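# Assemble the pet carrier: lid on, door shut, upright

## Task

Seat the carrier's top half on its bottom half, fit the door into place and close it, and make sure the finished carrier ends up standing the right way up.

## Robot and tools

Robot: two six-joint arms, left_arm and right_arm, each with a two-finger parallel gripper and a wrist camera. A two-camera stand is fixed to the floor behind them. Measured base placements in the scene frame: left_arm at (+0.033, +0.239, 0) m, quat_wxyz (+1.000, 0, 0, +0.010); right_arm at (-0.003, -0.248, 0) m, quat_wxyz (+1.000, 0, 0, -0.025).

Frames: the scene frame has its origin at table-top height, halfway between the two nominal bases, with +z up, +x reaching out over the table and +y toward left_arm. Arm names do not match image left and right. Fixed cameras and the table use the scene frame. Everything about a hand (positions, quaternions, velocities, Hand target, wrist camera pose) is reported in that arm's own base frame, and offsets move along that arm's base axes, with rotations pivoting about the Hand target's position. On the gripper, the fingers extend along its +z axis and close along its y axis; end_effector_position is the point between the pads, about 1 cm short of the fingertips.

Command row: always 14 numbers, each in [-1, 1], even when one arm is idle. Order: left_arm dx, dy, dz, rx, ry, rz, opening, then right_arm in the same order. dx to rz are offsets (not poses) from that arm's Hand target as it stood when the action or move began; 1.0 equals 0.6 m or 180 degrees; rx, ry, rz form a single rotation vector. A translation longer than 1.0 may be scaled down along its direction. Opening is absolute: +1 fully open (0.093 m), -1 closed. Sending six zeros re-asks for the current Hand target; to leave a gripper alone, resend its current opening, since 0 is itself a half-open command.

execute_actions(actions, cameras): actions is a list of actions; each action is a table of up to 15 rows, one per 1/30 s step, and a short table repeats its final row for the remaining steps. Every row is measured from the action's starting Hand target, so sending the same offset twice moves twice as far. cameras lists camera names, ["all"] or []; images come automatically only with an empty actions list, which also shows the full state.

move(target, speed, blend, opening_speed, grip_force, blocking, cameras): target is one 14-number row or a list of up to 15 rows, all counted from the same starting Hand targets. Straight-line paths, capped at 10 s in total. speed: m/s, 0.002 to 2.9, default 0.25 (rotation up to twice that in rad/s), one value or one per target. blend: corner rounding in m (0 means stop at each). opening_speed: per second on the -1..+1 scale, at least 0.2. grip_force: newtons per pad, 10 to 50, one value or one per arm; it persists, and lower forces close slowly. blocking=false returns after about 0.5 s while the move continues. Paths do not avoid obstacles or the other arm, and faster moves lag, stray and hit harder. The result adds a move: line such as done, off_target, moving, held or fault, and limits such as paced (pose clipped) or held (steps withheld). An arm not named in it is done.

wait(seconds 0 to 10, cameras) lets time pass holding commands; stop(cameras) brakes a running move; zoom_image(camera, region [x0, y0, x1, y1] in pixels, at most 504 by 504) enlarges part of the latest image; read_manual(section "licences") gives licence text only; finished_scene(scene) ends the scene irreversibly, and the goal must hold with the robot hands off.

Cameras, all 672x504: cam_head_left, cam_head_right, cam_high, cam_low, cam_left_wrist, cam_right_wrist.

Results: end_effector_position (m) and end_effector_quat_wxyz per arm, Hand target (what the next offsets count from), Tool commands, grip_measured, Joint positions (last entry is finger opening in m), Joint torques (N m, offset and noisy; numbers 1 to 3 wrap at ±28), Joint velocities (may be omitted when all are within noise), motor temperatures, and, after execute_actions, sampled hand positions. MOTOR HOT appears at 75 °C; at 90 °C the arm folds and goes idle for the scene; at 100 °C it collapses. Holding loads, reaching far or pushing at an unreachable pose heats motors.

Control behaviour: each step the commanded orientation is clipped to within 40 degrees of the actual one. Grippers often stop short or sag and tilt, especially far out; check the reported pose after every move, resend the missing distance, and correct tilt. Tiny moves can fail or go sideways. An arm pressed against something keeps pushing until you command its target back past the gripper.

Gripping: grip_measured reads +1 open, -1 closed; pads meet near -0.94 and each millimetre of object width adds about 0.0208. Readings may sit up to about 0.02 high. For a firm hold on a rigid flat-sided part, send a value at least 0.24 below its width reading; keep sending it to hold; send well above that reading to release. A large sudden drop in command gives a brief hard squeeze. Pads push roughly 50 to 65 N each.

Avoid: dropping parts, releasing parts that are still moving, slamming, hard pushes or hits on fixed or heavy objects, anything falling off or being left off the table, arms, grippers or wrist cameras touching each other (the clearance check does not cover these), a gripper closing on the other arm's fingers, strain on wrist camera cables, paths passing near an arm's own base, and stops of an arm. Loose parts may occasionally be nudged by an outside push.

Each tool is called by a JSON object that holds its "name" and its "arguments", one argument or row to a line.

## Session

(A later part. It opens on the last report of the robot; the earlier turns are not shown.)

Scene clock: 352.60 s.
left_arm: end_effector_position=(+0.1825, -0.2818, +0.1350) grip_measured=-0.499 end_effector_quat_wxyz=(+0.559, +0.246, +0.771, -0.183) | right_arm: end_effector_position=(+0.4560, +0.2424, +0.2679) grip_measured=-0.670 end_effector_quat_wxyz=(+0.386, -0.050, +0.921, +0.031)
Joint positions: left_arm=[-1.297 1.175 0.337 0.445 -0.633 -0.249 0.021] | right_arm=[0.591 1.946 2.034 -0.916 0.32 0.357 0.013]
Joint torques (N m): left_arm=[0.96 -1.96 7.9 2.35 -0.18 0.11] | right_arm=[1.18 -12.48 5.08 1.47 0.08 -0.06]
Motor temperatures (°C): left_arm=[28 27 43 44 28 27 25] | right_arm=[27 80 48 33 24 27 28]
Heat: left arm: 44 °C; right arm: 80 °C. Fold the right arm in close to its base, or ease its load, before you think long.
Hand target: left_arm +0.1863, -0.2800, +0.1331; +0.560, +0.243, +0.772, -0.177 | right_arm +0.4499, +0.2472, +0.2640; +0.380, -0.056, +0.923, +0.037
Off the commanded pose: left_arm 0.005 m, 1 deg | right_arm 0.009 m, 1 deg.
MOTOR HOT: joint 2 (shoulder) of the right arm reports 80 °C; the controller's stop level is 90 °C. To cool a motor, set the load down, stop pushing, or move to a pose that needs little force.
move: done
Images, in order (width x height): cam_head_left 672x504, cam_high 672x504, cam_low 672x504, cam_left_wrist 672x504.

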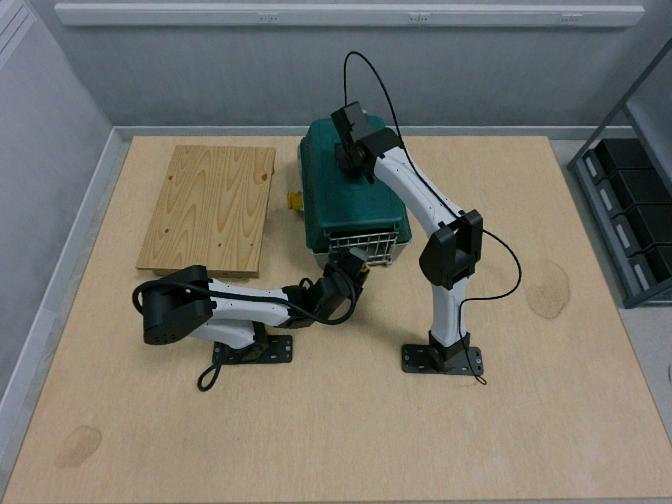

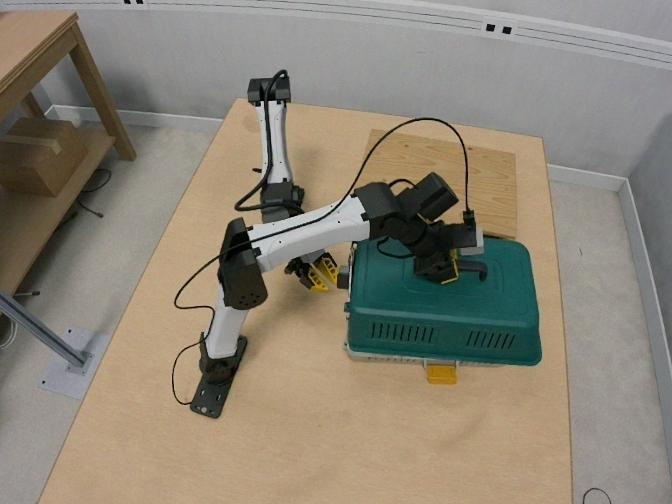

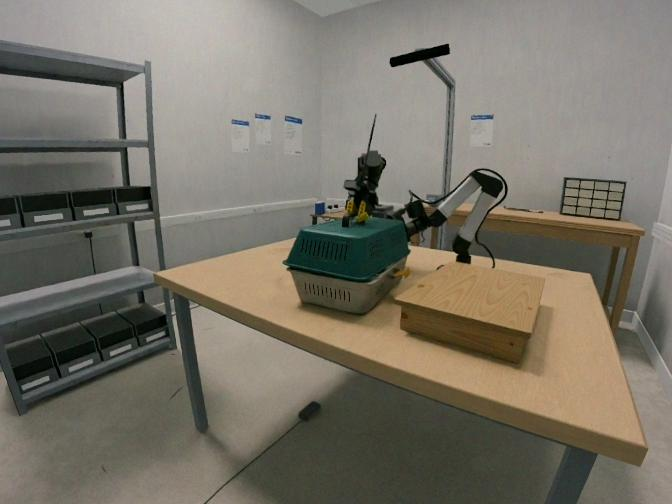

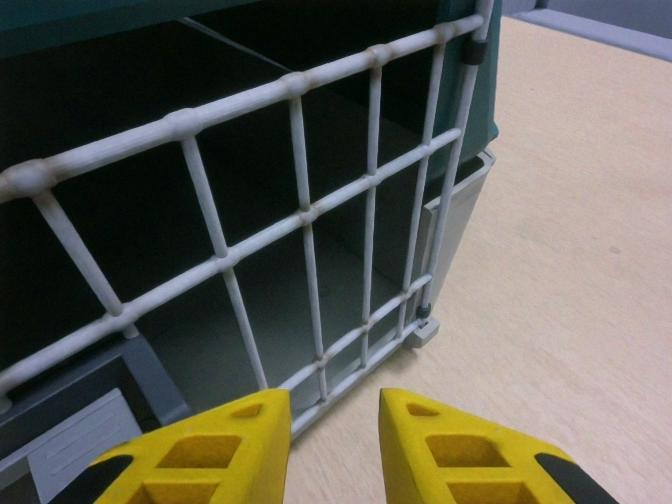

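{"name": "move", "arguments": {
  "target": [0,0,0,0,0,0,-0.5,0.0,-0.006,-0.07,0,0,0,-1],
  "speed": 0.06,
  "cameras": ["cam_head_left","cam_low","cam_left_wrist"]
}}

{"name": "zoom_image", "arguments": {
  "camera": "cam_head_left",
  "region": [300, 200, 440, 290]
}}

{"name": "zoom_image", "arguments": {
  "camera": "cam_low",
  "region": [260, 180, 440, 310]
}}

Scene clock: 362.67 s.
left_arm: end_effector_position=(+0.1825, -0.2818, +0.1350) grip_measured=-0.499 end_effector_quat_wxyz=(+0.559, +0.246, +0.771, -0.183) | right_arm: end_effector_position=(+0.4581, +0.2410, +0.2657) grip_measured=-0.670 end_effector_quat_wxyz=(+0.432, -0.041, +0.900, +0.050)
Joint positions: left_arm=[-1.297 1.175 0.337 0.445 -0.633 -0.249 0.021] | right_arm=[0.591 1.848 1.815 -0.685 0.334 0.348 0.013]
Joint torques (N m): left_arm=[0.98 -1.96 7.91 2.35 -0.18 0.11] | right_arm=[0.54 -8.18 3.66 1.2 -0.11 -0.01]
Motor temperatures (°C): left_arm=[28 27 43 45 28 27 25] | right_arm=[27 76 47 33 24 27 28]
Heat: left arm: 45 °C; right arm: 76 °C. Fold the right arm in close to its base, or ease its load, before you think long.
Hand target: left_arm +0.1863, -0.2800, +0.1331; +0.560, +0.243, +0.772, -0.177 | right_arm +0.4499, +0.2436, +0.2220; +0.380, -0.056, +0.923, +0.037
Off the commanded pose: left_arm 0.005 m, 1 deg | right_arm 0.045 m, 7 deg.
MOTOR HOT: still on. Joint 2 (shoulder) of the right arm reports 76 °C.
move: off_target (right_arm)
Images, in order (width x height): cam_head_left 672x504, cam_low 672x504, cam_left_wrist 672x504.

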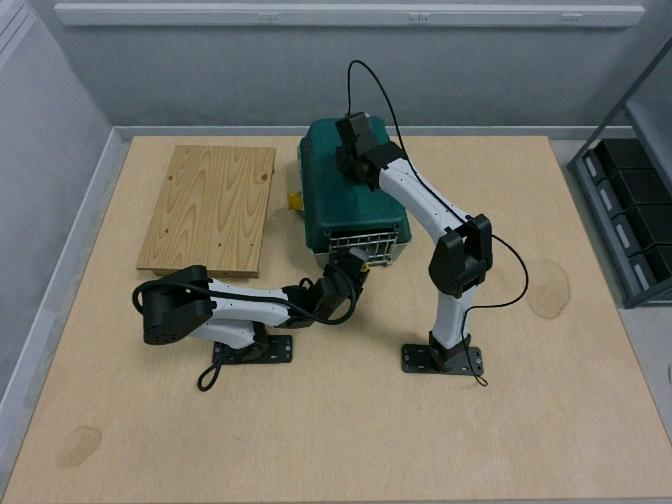

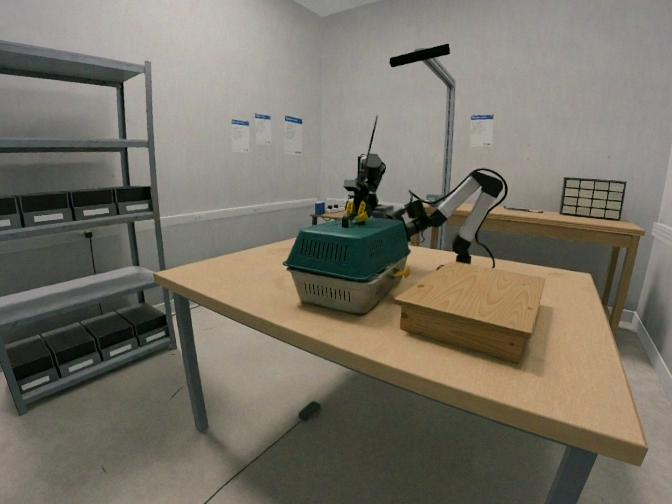

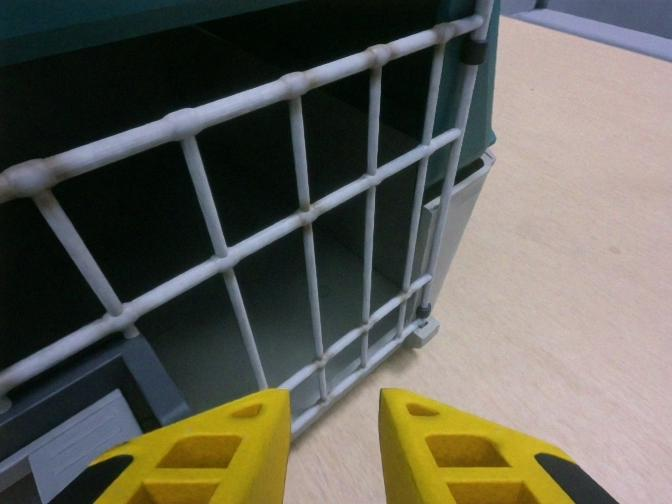

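Scaled by 3.600 from the camera's 672x504 image, which has a finer 960x720 frame.

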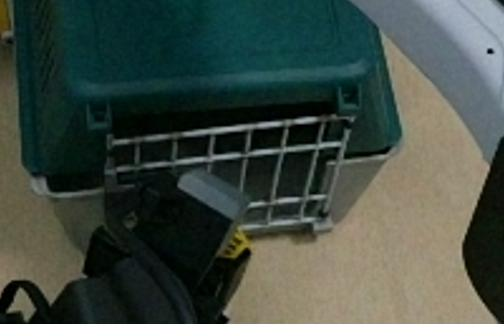

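Scaled by 2.800 from the camera's 672x504 image, which has a finer 960x720 frame.

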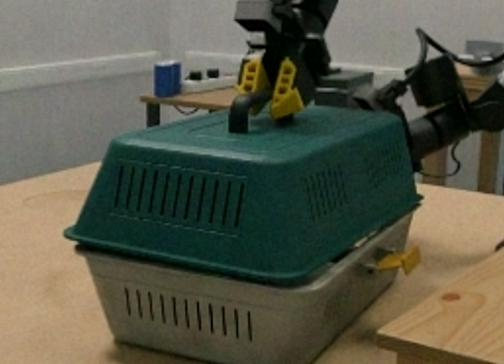

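{"name": "move", "arguments": {
  "target": [
    [0,0,0,0,0,0,-0.5,0.012,-0.003,0.06,0,-0.035,0,-1],
    [0,0,0,0,0,0,-0.5,0.012,-0.003,0.06,0,-0.035,0,1],
    [0,0,0,0,0,0,-0.5,-0.07,0.0,0.22,0,-0.035,0,1],
    [0,0,0,0,0,0,-0.5,-0.08,-0.45,0.3,0,-0.035,0,1]
  ],
  "speed": 0.15,
  "cameras": ["cam_head_left","cam_low","cam_high","cam_right_wrist"]
}}

{"name": "zoom_image", "arguments": {
  "camera": "cam_head_left",
  "region": [280, 100, 440, 290]
}}

{"name": "zoom_image", "arguments": {
  "camera": "cam_high",
  "region": [320, 200, 560, 390]
}}

{"name": "zoom_image", "arguments": {
  "camera": "cam_low",
  "region": [260, 180, 440, 310]
}}

Scene clock: 385.70 s.
left_arm: end_effector_position=(+0.1825, -0.2818, +0.1350) grip_measured=-0.499 end_effector_quat_wxyz=(+0.559, +0.246, +0.771, -0.183) | right_arm: end_effector_position=(+0.4015, -0.0267, +0.4025) grip_measured=+1.000 end_effector_quat_wxyz=(+0.434, -0.054, +0.899, +0.029)
Joint positions: left_arm=[-1.297 1.175 0.337 0.445 -0.633 -0.249 0.021] | right_arm=[-0.159 1.639 2.179 -1.231 -0.223 -0.174 0.093]
Joint torques (N m): left_arm=[0.96 -1.96 7.9 2.35 -0.18 0.11] | right_arm=[-0.13 -6.3 7.16 1.47 -0.19 -0.17]
Motor temperatures (°C): left_arm=[28 27 43 45 28 27 25] | right_arm=[27 68 46 33 24 27 28]
Heat: left arm: 45 °C; right arm: 68 °C.
Hand target: left_arm +0.1863, -0.2800, +0.1331; +0.560, +0.243, +0.772, -0.177 | right_arm +0.4018, -0.0263, +0.4020; +0.430, -0.058, +0.900, +0.033
Off the commanded pose: left_arm 0.005 m, 1 deg | right_arm 0.001 m, 1 deg.
MOTOR HOT: cleared for the motors of the right arm.
move: done
Images, in order (width x height): cam_head_left 672x504, cam_high 672x504, cam_low 672x504, cam_right_wrist 672x504.

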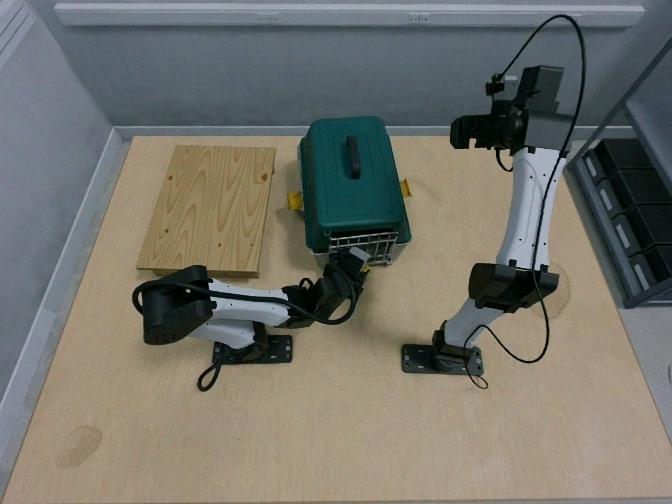

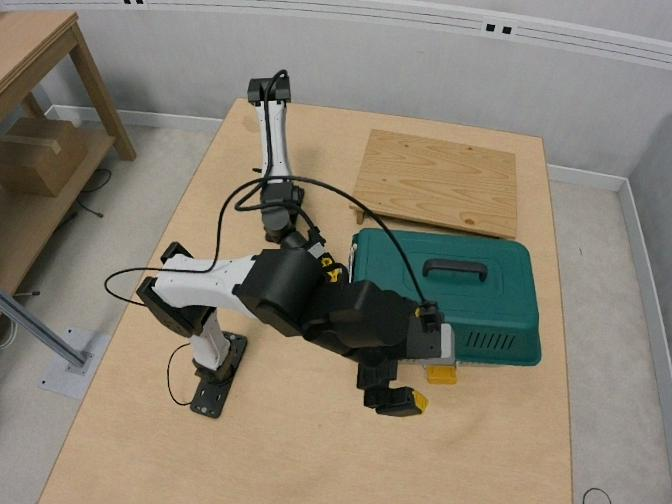

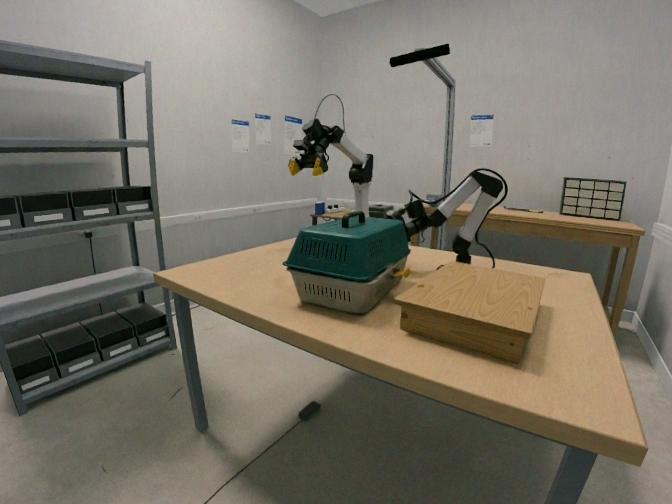

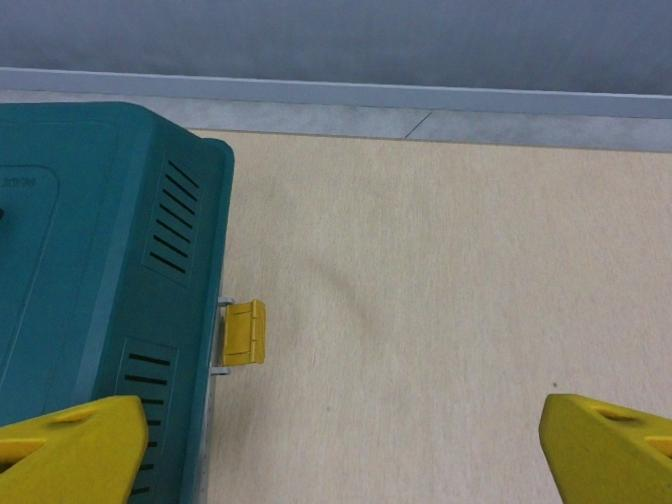

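Scaled by 2.653 from the camera's 672x504 image, which has a finer 960x720 frame.

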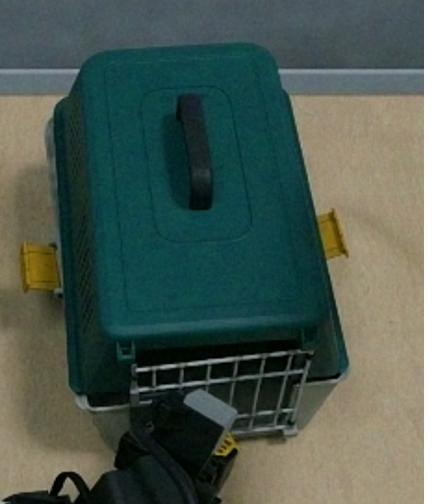

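Scaled by 2.100 from the camera's 672x504 image, which has a finer 960x720 frame.

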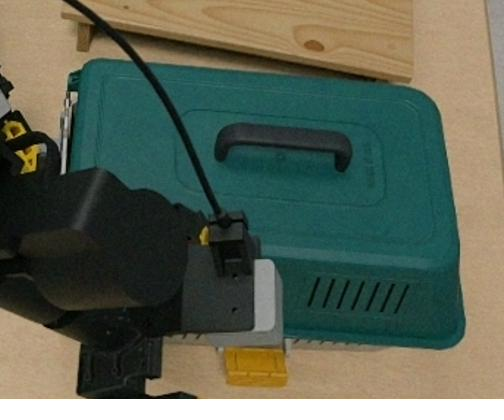

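Scaled by 2.800 from the camera's 672x504 image, which has a finer 960x720 frame.

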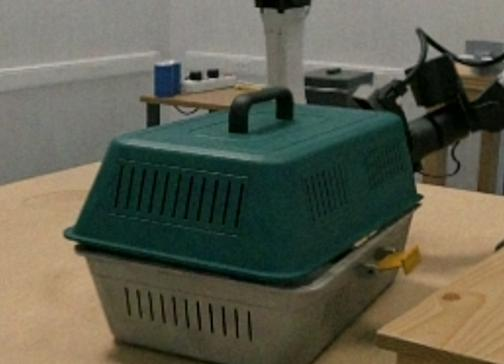

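{"name": "move", "arguments": {
  "target": [
    [0,0,0,0,0,0,-0.5,0.0,0.436,-0.053,-0.0056,0.046,0,1],
    [0,0,0,0,0,0,-0.5,0.014,0.434,-0.158,-0.0056,0.046,0,1]
  ],
  "speed": 0.2,
  "blend": [0.02,0],
  "cameras": ["cam_right_wrist"]
}}

Scene clock: 405.47 s.
left_arm: end_effector_position=(+0.1825, -0.2818, +0.1350) grip_measured=-0.499 end_effector_quat_wxyz=(+0.559, +0.246, +0.771, -0.183) | right_arm: end_effector_position=(+0.4093, +0.2410, +0.3028) grip_measured=+1.000 end_effector_quat_wxyz=(+0.357, -0.068, +0.931, +0.033)
Joint positions: left_arm=[-1.297 1.175 0.337 0.445 -0.633 -0.249 0.021] | right_arm=[0.642 1.899 2.164 -1.161 0.313 0.385 0.093]
Joint torques (N m): left_arm=[0.96 -1.98 7.91 2.35 -0.18 0.11] | right_arm=[-0.58 -11.9 5.65 1.41 0.28 -0.07]
Motor temperatures (°C): left_arm=[28 27 43 45 28 27 25] | right_arm=[27 62 47 33 24 27 27]
Heat: left arm: 45 °C; right arm: 62 °C.
Hand target: left_arm +0.1863, -0.2800, +0.1331; +0.560, +0.243, +0.772, -0.177 | right_arm +0.4103, +0.2339, +0.3072; +0.363, -0.059, +0.929, +0.030
Off the commanded pose: left_arm 0.005 m, 1 deg | right_arm 0.008 m, 1 deg.
move: done
Images, in order (width x height): cam_right_wrist 672x504.

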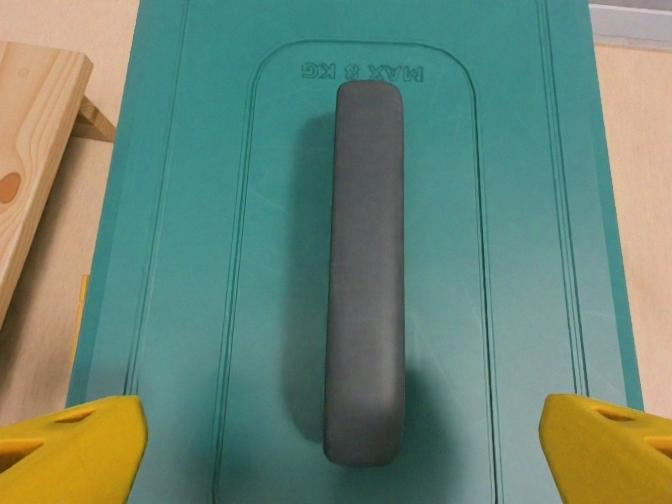

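{"name": "move", "arguments": {
  "target": [
    [0,0,0,0,0,0,-0.5,0.0795,0.001,-0.087,0,0,0,1],
    [0,0,0,0,0,0,-0.5,0.0795,0.001,-0.087,0,0,0,-1],
    [0,0,0,0,0,0,-0.5,0.077,0.001,-0.008,0.003,-0.02,0.008,-1]
  ],
  "speed": 0.1,
  "cameras": ["cam_head_left","cam_low","cam_left_wrist"]
}}

{"name": "zoom_image", "arguments": {
  "camera": "cam_head_left",
  "region": [280, 100, 440, 290]
}}

{"name": "zoom_image", "arguments": {
  "camera": "cam_head_left",
  "region": [300, 200, 440, 290]
}}

{"name": "zoom_image", "arguments": {
  "camera": "cam_low",
  "region": [260, 180, 440, 310]
}}

Scene clock: 421.33 s.
left_arm: end_effector_position=(+0.1825, -0.2818, +0.1350) grip_measured=-0.499 end_effector_quat_wxyz=(+0.559, +0.246, +0.770, -0.183) | right_arm: end_effector_position=(+0.4507, +0.2331, +0.2825) grip_measured=-0.674 end_effector_quat_wxyz=(+0.368, -0.075, +0.927, +0.026)
Joint positions: left_arm=[-1.297 1.175 0.337 0.445 -0.633 -0.248 0.021] | right_arm=[0.57 1.967 2.154 -1.048 0.283 0.303 0.013]
Joint torques (N m): left_arm=[0.98 -1.98 7.91 2.35 -0.18 0.11] | right_arm=[-0.03 -11.89 9.95 1.58 0.17 -0.15]
Motor temperatures (°C): left_arm=[28 27 43 45 28 27 25] | right_arm=[27 64 47 33 24 27 27]
Heat: left arm: 45 °C; right arm: 64 °C.
Hand target: left_arm +0.1863, -0.2800, +0.1331; +0.560, +0.243, +0.772, -0.177 | right_arm +0.4564, +0.2346, +0.3025; +0.392, -0.070, +0.916, +0.037
Off the commanded pose: left_arm 0.005 m, 1 deg | right_arm 0.021 m, 3 deg.
move: off_target (right_arm)
Images, in order (width x height): cam_head_left 672x504, cam_low 672x504, cam_left_wrist 672x504.

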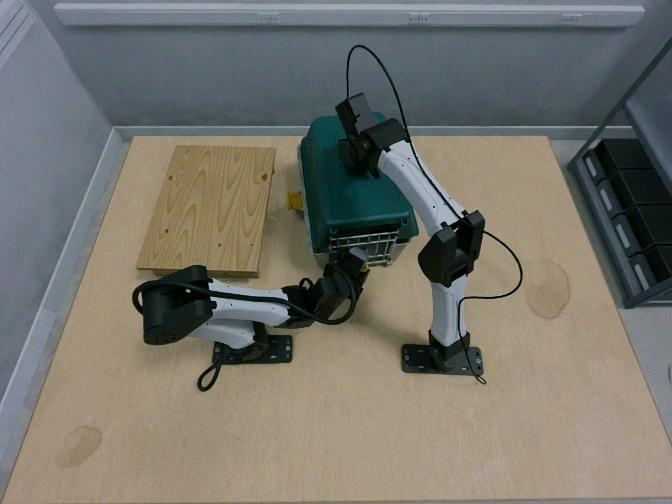

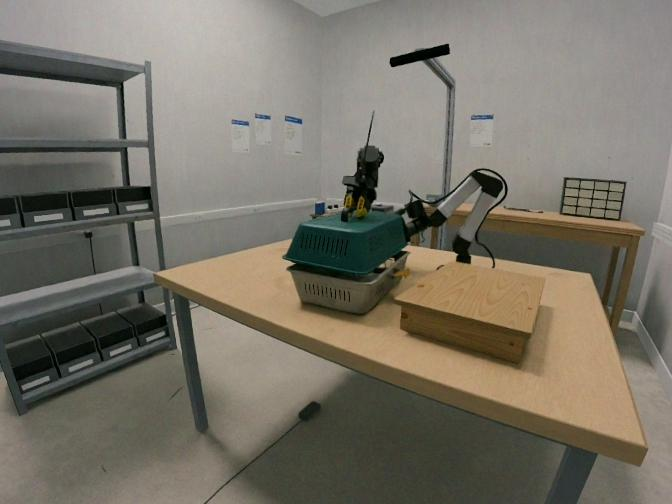

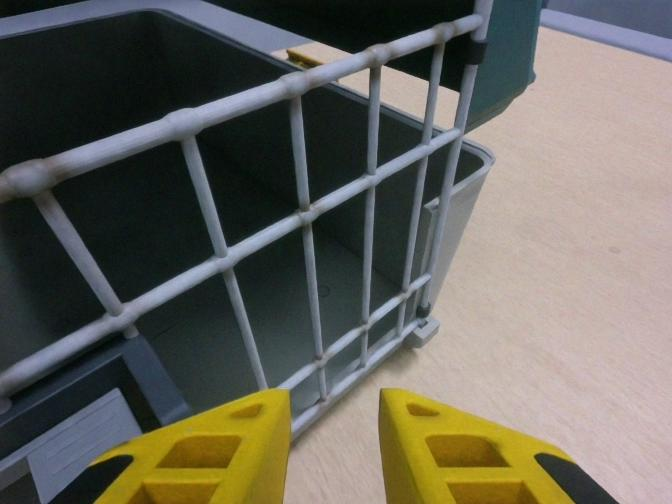

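Scaled by 2.653 from the camera's 672x504 image, which has a finer 960x720 frame.

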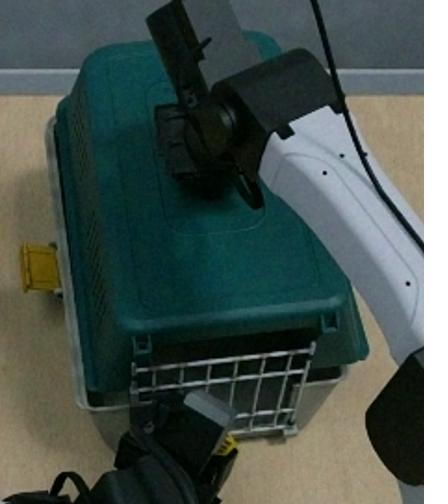

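Scaled by 3.600 from the camera's 672x504 image, which has a finer 960x720 frame.

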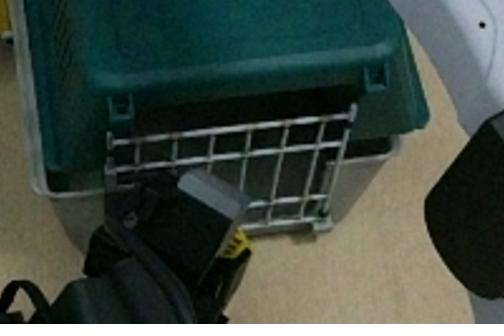

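Scaled by 2.800 from the camera's 672x504 image, which has a finer 960x720 frame.

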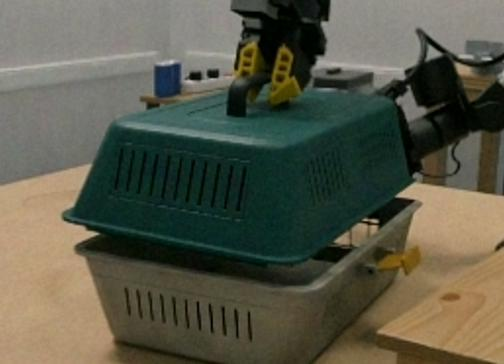

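{"name": "move", "arguments": {
  "target": [
    [0,0,0,0,0,0,-0.5,0.004,0.024,0.0,0.0,0,0,-1],
    [0,0,0,0,0,0,-0.5,0.004,0.024,-0.05,0.0,0.01,0,-1]
  ],
  "speed": 0.06,
  "cameras": ["cam_head_left","cam_low","cam_left_wrist","cam_high"]
}}

{"name": "zoom_image", "arguments": {
  "camera": "cam_head_left",
  "region": [280, 100, 440, 290]
}}

{"name": "zoom_image", "arguments": {
  "camera": "cam_head_left",
  "region": [300, 200, 440, 290]
}}

{"name": "zoom_image", "arguments": {
  "camera": "cam_low",
  "region": [260, 180, 440, 310]
}}

Scene clock: 454.20 s.
left_arm: end_effector_position=(+0.1825, -0.2818, +0.1341) grip_measured=-0.499 end_effector_quat_wxyz=(+0.558, +0.247, +0.771, -0.182) | right_arm: end_effector_position=(+0.4538, +0.2437, +0.2617) grip_measured=-0.673 end_effector_quat_wxyz=(+0.354, -0.078, +0.932, +0.022)
Joint positions: left_arm=[-1.297 1.178 0.337 0.445 -0.633 -0.248 0.021] | right_arm=[0.585 2.004 2.139 -1.03 0.286 0.316 0.013]
Joint torques (N m): left_arm=[0.98 -2.25 7.88 2.35 -0.18 0.11] | right_arm=[0.53 -13.27 5.67 1.89 0.16 0.02]
Motor temperatures (°C): left_arm=[28 27 43 45 28 27 25] | right_arm=[27 70 54 35 24 27 28]
Heat: left arm: 45 °C; right arm: 70 °C.
Hand target: left_arm +0.1863, -0.2800, +0.1332; +0.560, +0.243, +0.772, -0.177 | right_arm +0.4588, +0.2490, +0.2724; +0.378, -0.069, +0.923, +0.038
Off the commanded pose: left_arm 0.004 m, 1 deg | right_arm 0.013 m, 4 deg.
move: off_target (right_arm)
Images, in order (width x height): cam_head_left 672x504, cam_high 672x504, cam_low 672x504, cam_left_wrist 672x504.

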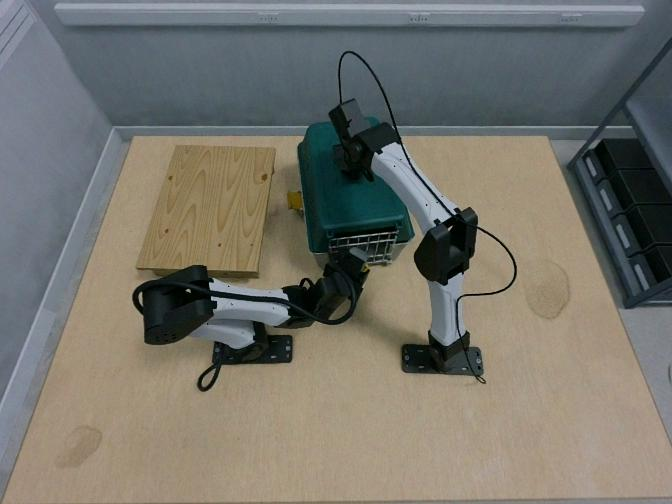

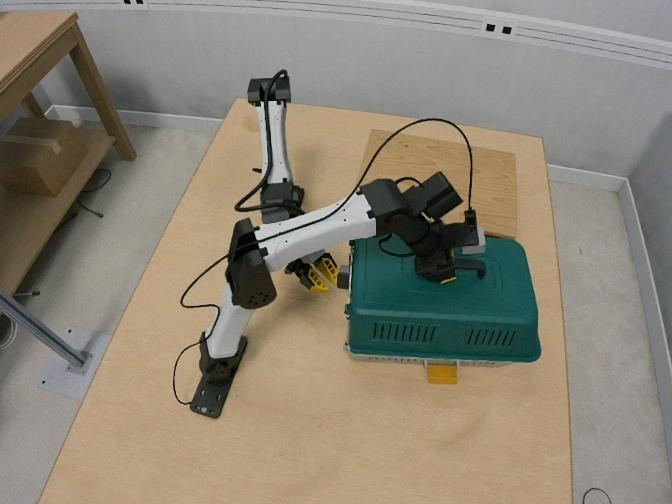

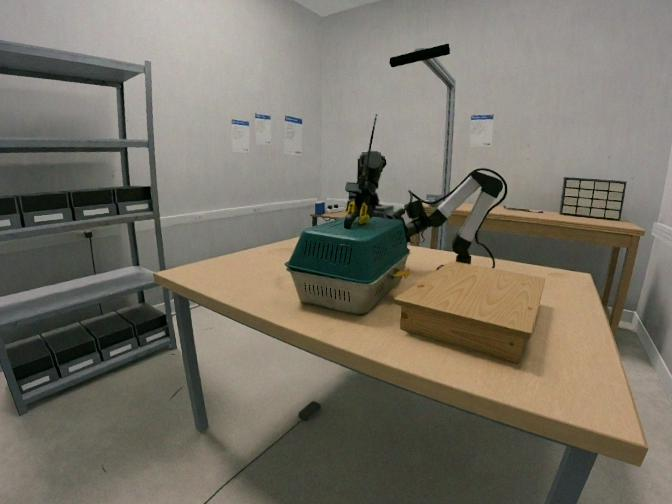

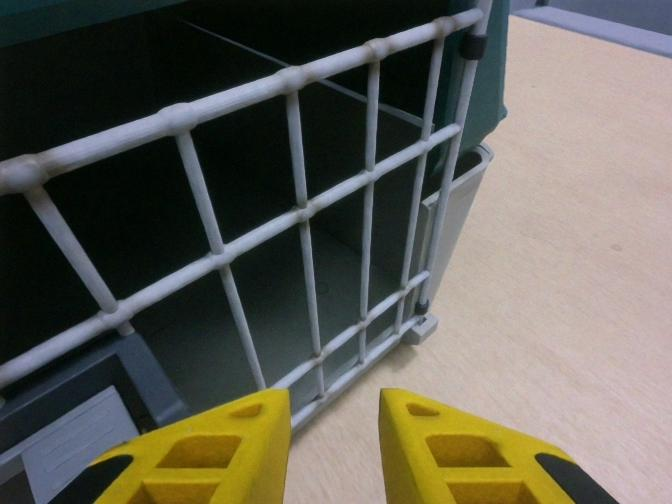

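Scaled by 2.653 from the camera's 672x504 image, which has a finer 960x720 frame.

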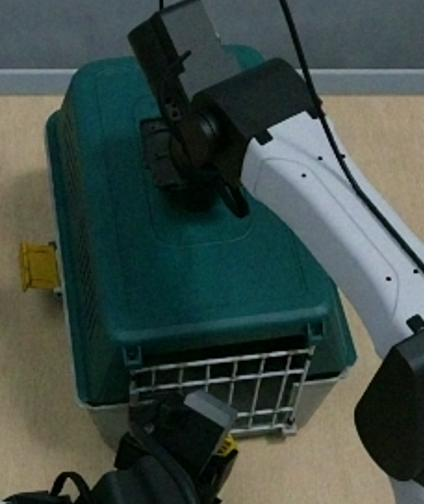

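Scaled by 3.600 from the camera's 672x504 image, which has a finer 960x720 frame.

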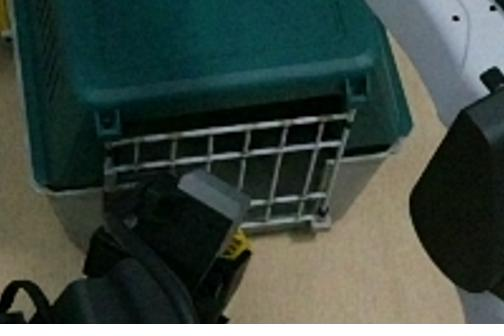

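Scaled by 2.800 from the camera's 672x504 image, which has a finer 960x720 frame.

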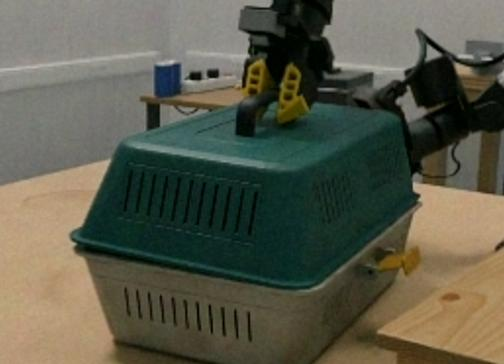

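{"name": "move", "arguments": {
  "target": [
    [0,0,0,0,0,0,-0.5,0.0,0.0,-0.05,0.0,0.0,0,-1],
    [0,0,0,0,0,0,-0.5,0.0,-0.008,-0.05,0.0,0.0,0,-1],
    [0,0,0,0,0,0,-0.5,-0.012,-0.008,-0.06,0.0,-0.02,0,-1]
  ],
  "speed": 0.06,
  "cameras": ["cam_head_left","cam_low","cam_left_wrist"]
}}

{"name": "zoom_image", "arguments": {
  "camera": "cam_head_left",
  "region": [300, 200, 440, 290]
}}

{"name": "zoom_image", "arguments": {
  "camera": "cam_low",
  "region": [260, 180, 440, 310]
}}

{"name": "zoom_image", "arguments": {
  "camera": "cam_left_wrist",
  "region": [352, 0, 552, 350]
}}

Scene clock: 469.97 s.
left_arm: end_effector_position=(+0.1825, -0.2818, +0.1341) grip_measured=-0.499 end_effector_quat_wxyz=(+0.558, +0.247, +0.771, -0.182) | right_arm: end_effector_position=(+0.4567, +0.2440, +0.2537) grip_measured=-0.673 end_effector_quat_wxyz=(+0.424, -0.066, +0.902, +0.046)
Joint positions: left_arm=[-1.297 1.178 0.337 0.445 -0.633 -0.248 0.021] | right_arm=[0.591 1.849 1.78 -0.663 0.313 0.305 0.013]
Joint torques (N m): left_arm=[0.96 -2.25 7.88 2.35 -0.18 0.11] | right_arm=[0.85 -10.48 4.79 1.47 0.21 -0.06]
Motor temperatures (°C): left_arm=[28 27 43 45 28 27 25] | right_arm=[27 68 51 35 24 27 28]
Heat: left arm: 45 °C; right arm: 68 °C.
Hand target: left_arm +0.1863, -0.2800, +0.1332; +0.560, +0.243, +0.772, -0.177 | right_arm +0.4517, +0.2441, +0.2362; +0.406, -0.070, +0.910, +0.035
Off the commanded pose: left_arm 0.004 m, 1 deg | right_arm 0.018 m, 3 deg.
move: off_target (right_arm)
Images, in order (width x height): cam_head_left 672x504, cam_low 672x504, cam_left_wrist 672x504.

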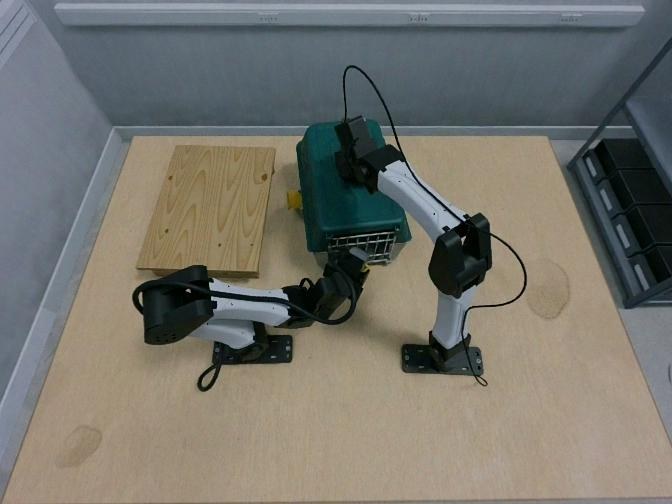

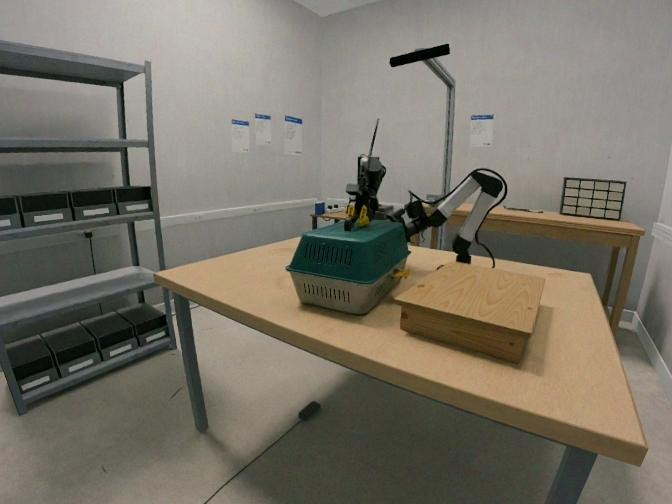

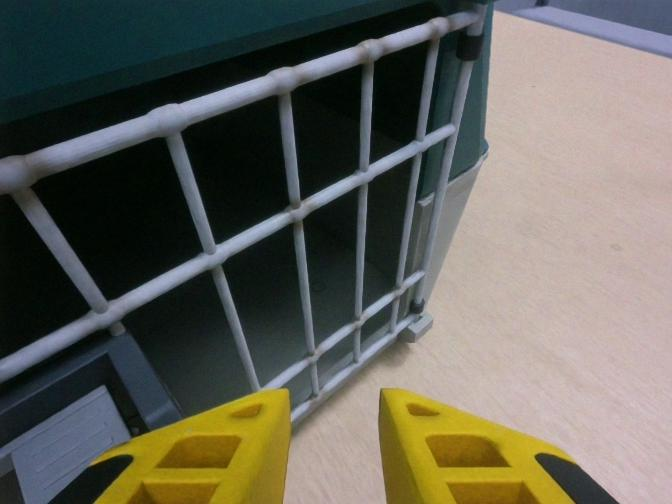

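Scaled by 3.600 from the camera's 672x504 image, which has a finer 960x720 frame.

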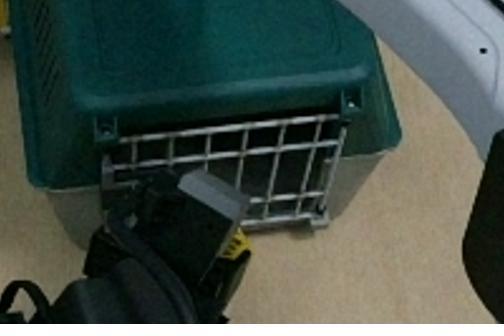

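Scaled by 2.800 from the camera's 672x504 image, which has a finer 960x720 frame.

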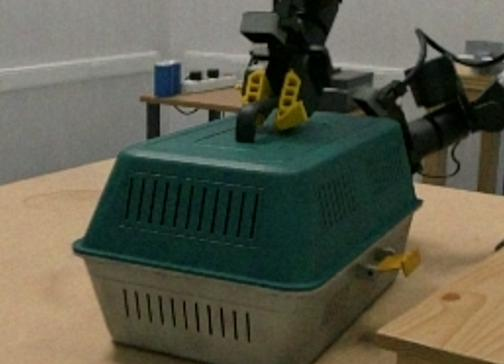

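Scaled by 1.440 from the camera's 672x504 image, which has a finer 960x720 frame.

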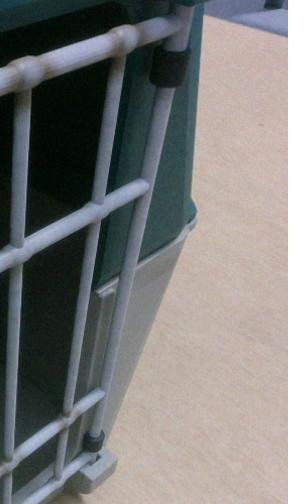

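{"name": "move", "arguments": {
  "target": [
    [0,0,0,0,0,0,-0.5,0.008,0.0,0.03,0,0.01,0,-1],
    [0,0,0,0,0,0,-0.5,0.008,0.0,0.03,0,0.01,0,1],
    [-0.1,0.0,0,0,0,0,-0.5,-0.08,0.0,0.17,0,0,0,1],
    [-0.199,0.1995,0.02,0,0,0,-0.5,-0.1,-0.45,0.25,0,0,0,1]
  ],
  "speed": 0.13,
  "cameras": ["all"]
}}

{"name": "zoom_image", "arguments": {
  "camera": "cam_head_left",
  "region": [300, 200, 440, 290]
}}

{"name": "zoom_image", "arguments": {
  "camera": "cam_left_wrist",
  "region": [0, 0, 504, 380]
}}

{"name": "zoom_image", "arguments": {
  "camera": "cam_low",
  "region": [260, 180, 440, 310]
}}

Scene clock: 489.43 s.
left_arm: end_effector_position=(+0.0718, -0.1562, +0.1384) grip_measured=-0.499 end_effector_quat_wxyz=(+0.562, +0.248, +0.772, -0.165) | right_arm: end_effector_position=(+0.3914, -0.0260, +0.3853) grip_measured=+1.000 end_effector_quat_wxyz=(+0.409, -0.067, +0.910, +0.032)
Joint positions: left_arm=[-2.309 1.006 0.455 -1.423 -1.222 -1.971 0.021] | right_arm=[-0.167 1.611 2.113 -1.253 -0.236 -0.211 0.093]
Joint torques (N m): left_arm=[-1.24 0.17 9.26 -0.51 -0.7 -0.08] | right_arm=[-0.16 -6.11 7.47 1.42 -0.2 -0.18]
Motor temperatures (°C): left_arm=[28 27 43 45 28 27 25] | right_arm=[27 67 49 35 24 27 27]
Heat: left arm: 45 °C; right arm: 67 °C.
Hand target: left_arm +0.0669, -0.1604, +0.1452; +0.560, +0.243, +0.772, -0.177 | right_arm +0.3918, -0.0259, +0.3862; +0.406, -0.070, +0.910, +0.036
Off the commanded pose: left_arm 0.009 m, 2 deg | right_arm 0.001 m, 1 deg.
move: done

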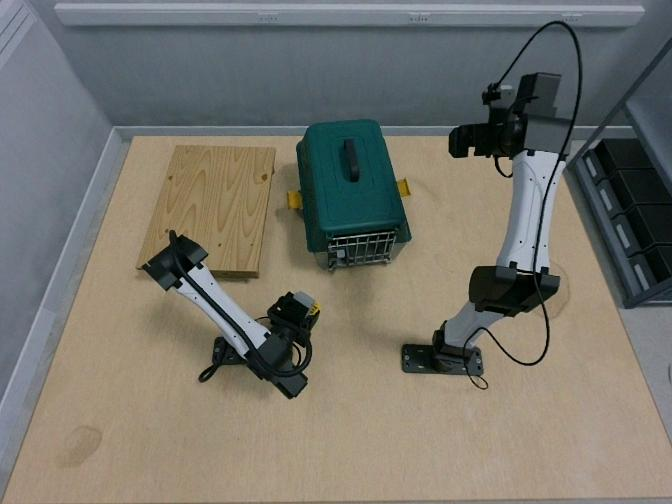

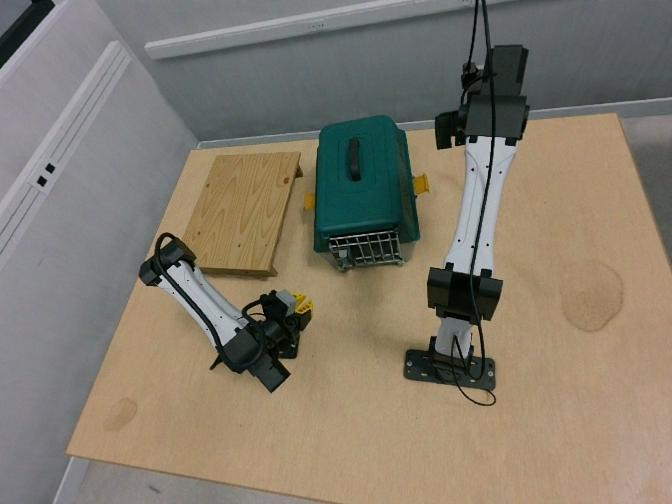

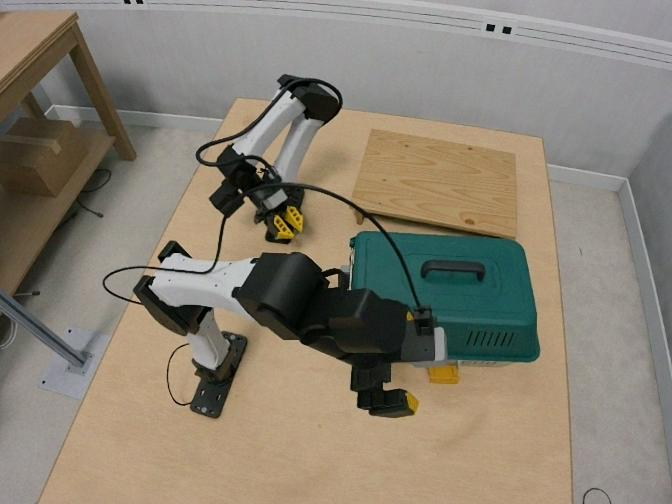

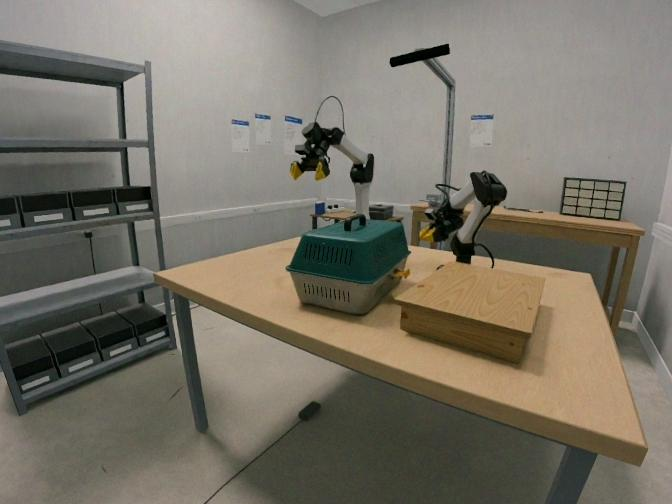

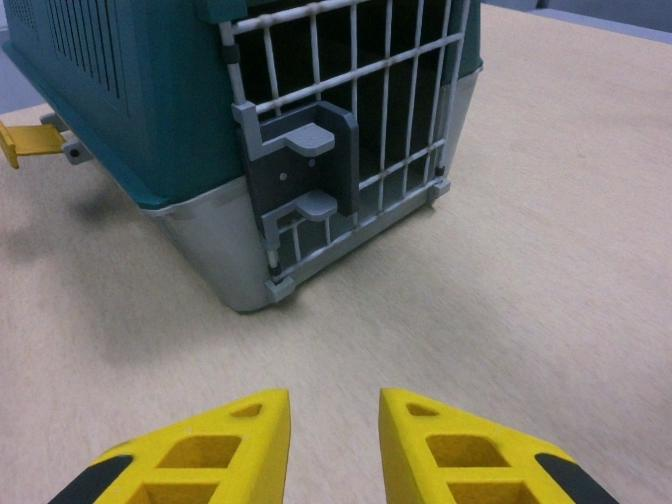

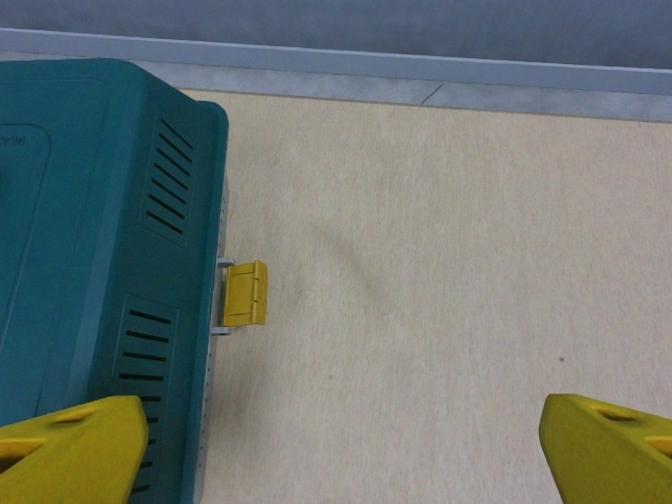

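Scaled by 3.600 from the camera's 672x504 image, which has a finer 960x720 frame.

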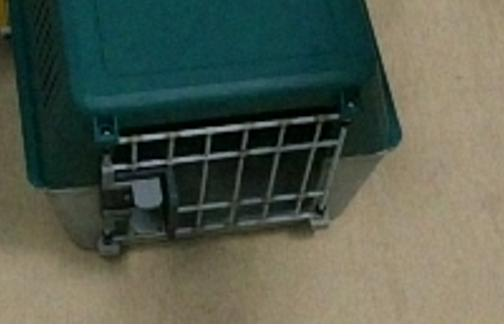

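Scaled by 1.000.

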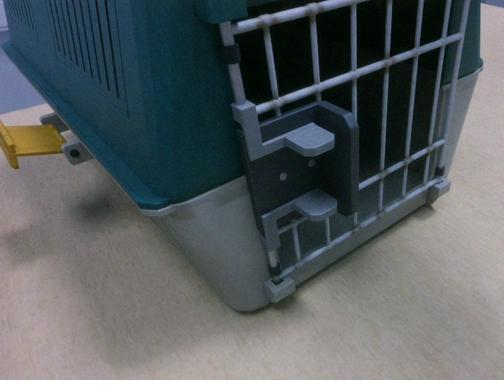

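Scaled by 2.800 from the camera's 672x504 image, which has a finer 960x720 frame.

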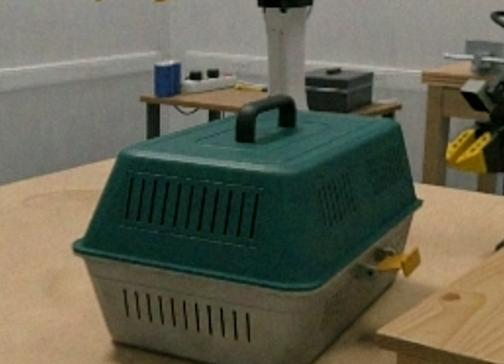

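{"name": "zoom_image", "arguments": {
  "camera": "cam_head_left",
  "region": [320, 215, 410, 280]
}}

{"name": "zoom_image", "arguments": {
  "camera": "cam_left_wrist",
  "region": [180, 0, 500, 220]
}}

Scaled by 5.600 from the camera's 672x504 image, which has a finer 960x720 frame.

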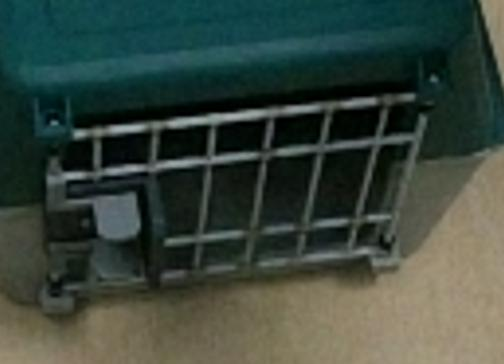

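Scaled by 1.575 from the camera's 672x504 image, which has a finer 960x720 frame.

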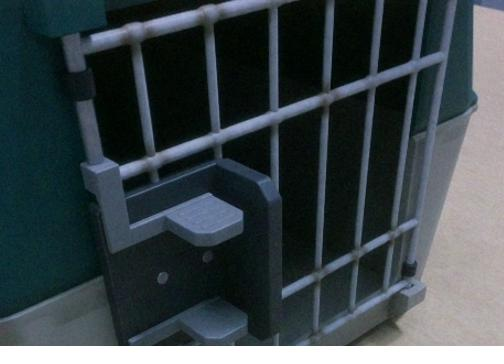

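Both pins are visible in their holes.

{"name": "finished_scene", "arguments": {
  "scene": 2
}}

The scene is finished: the task was done.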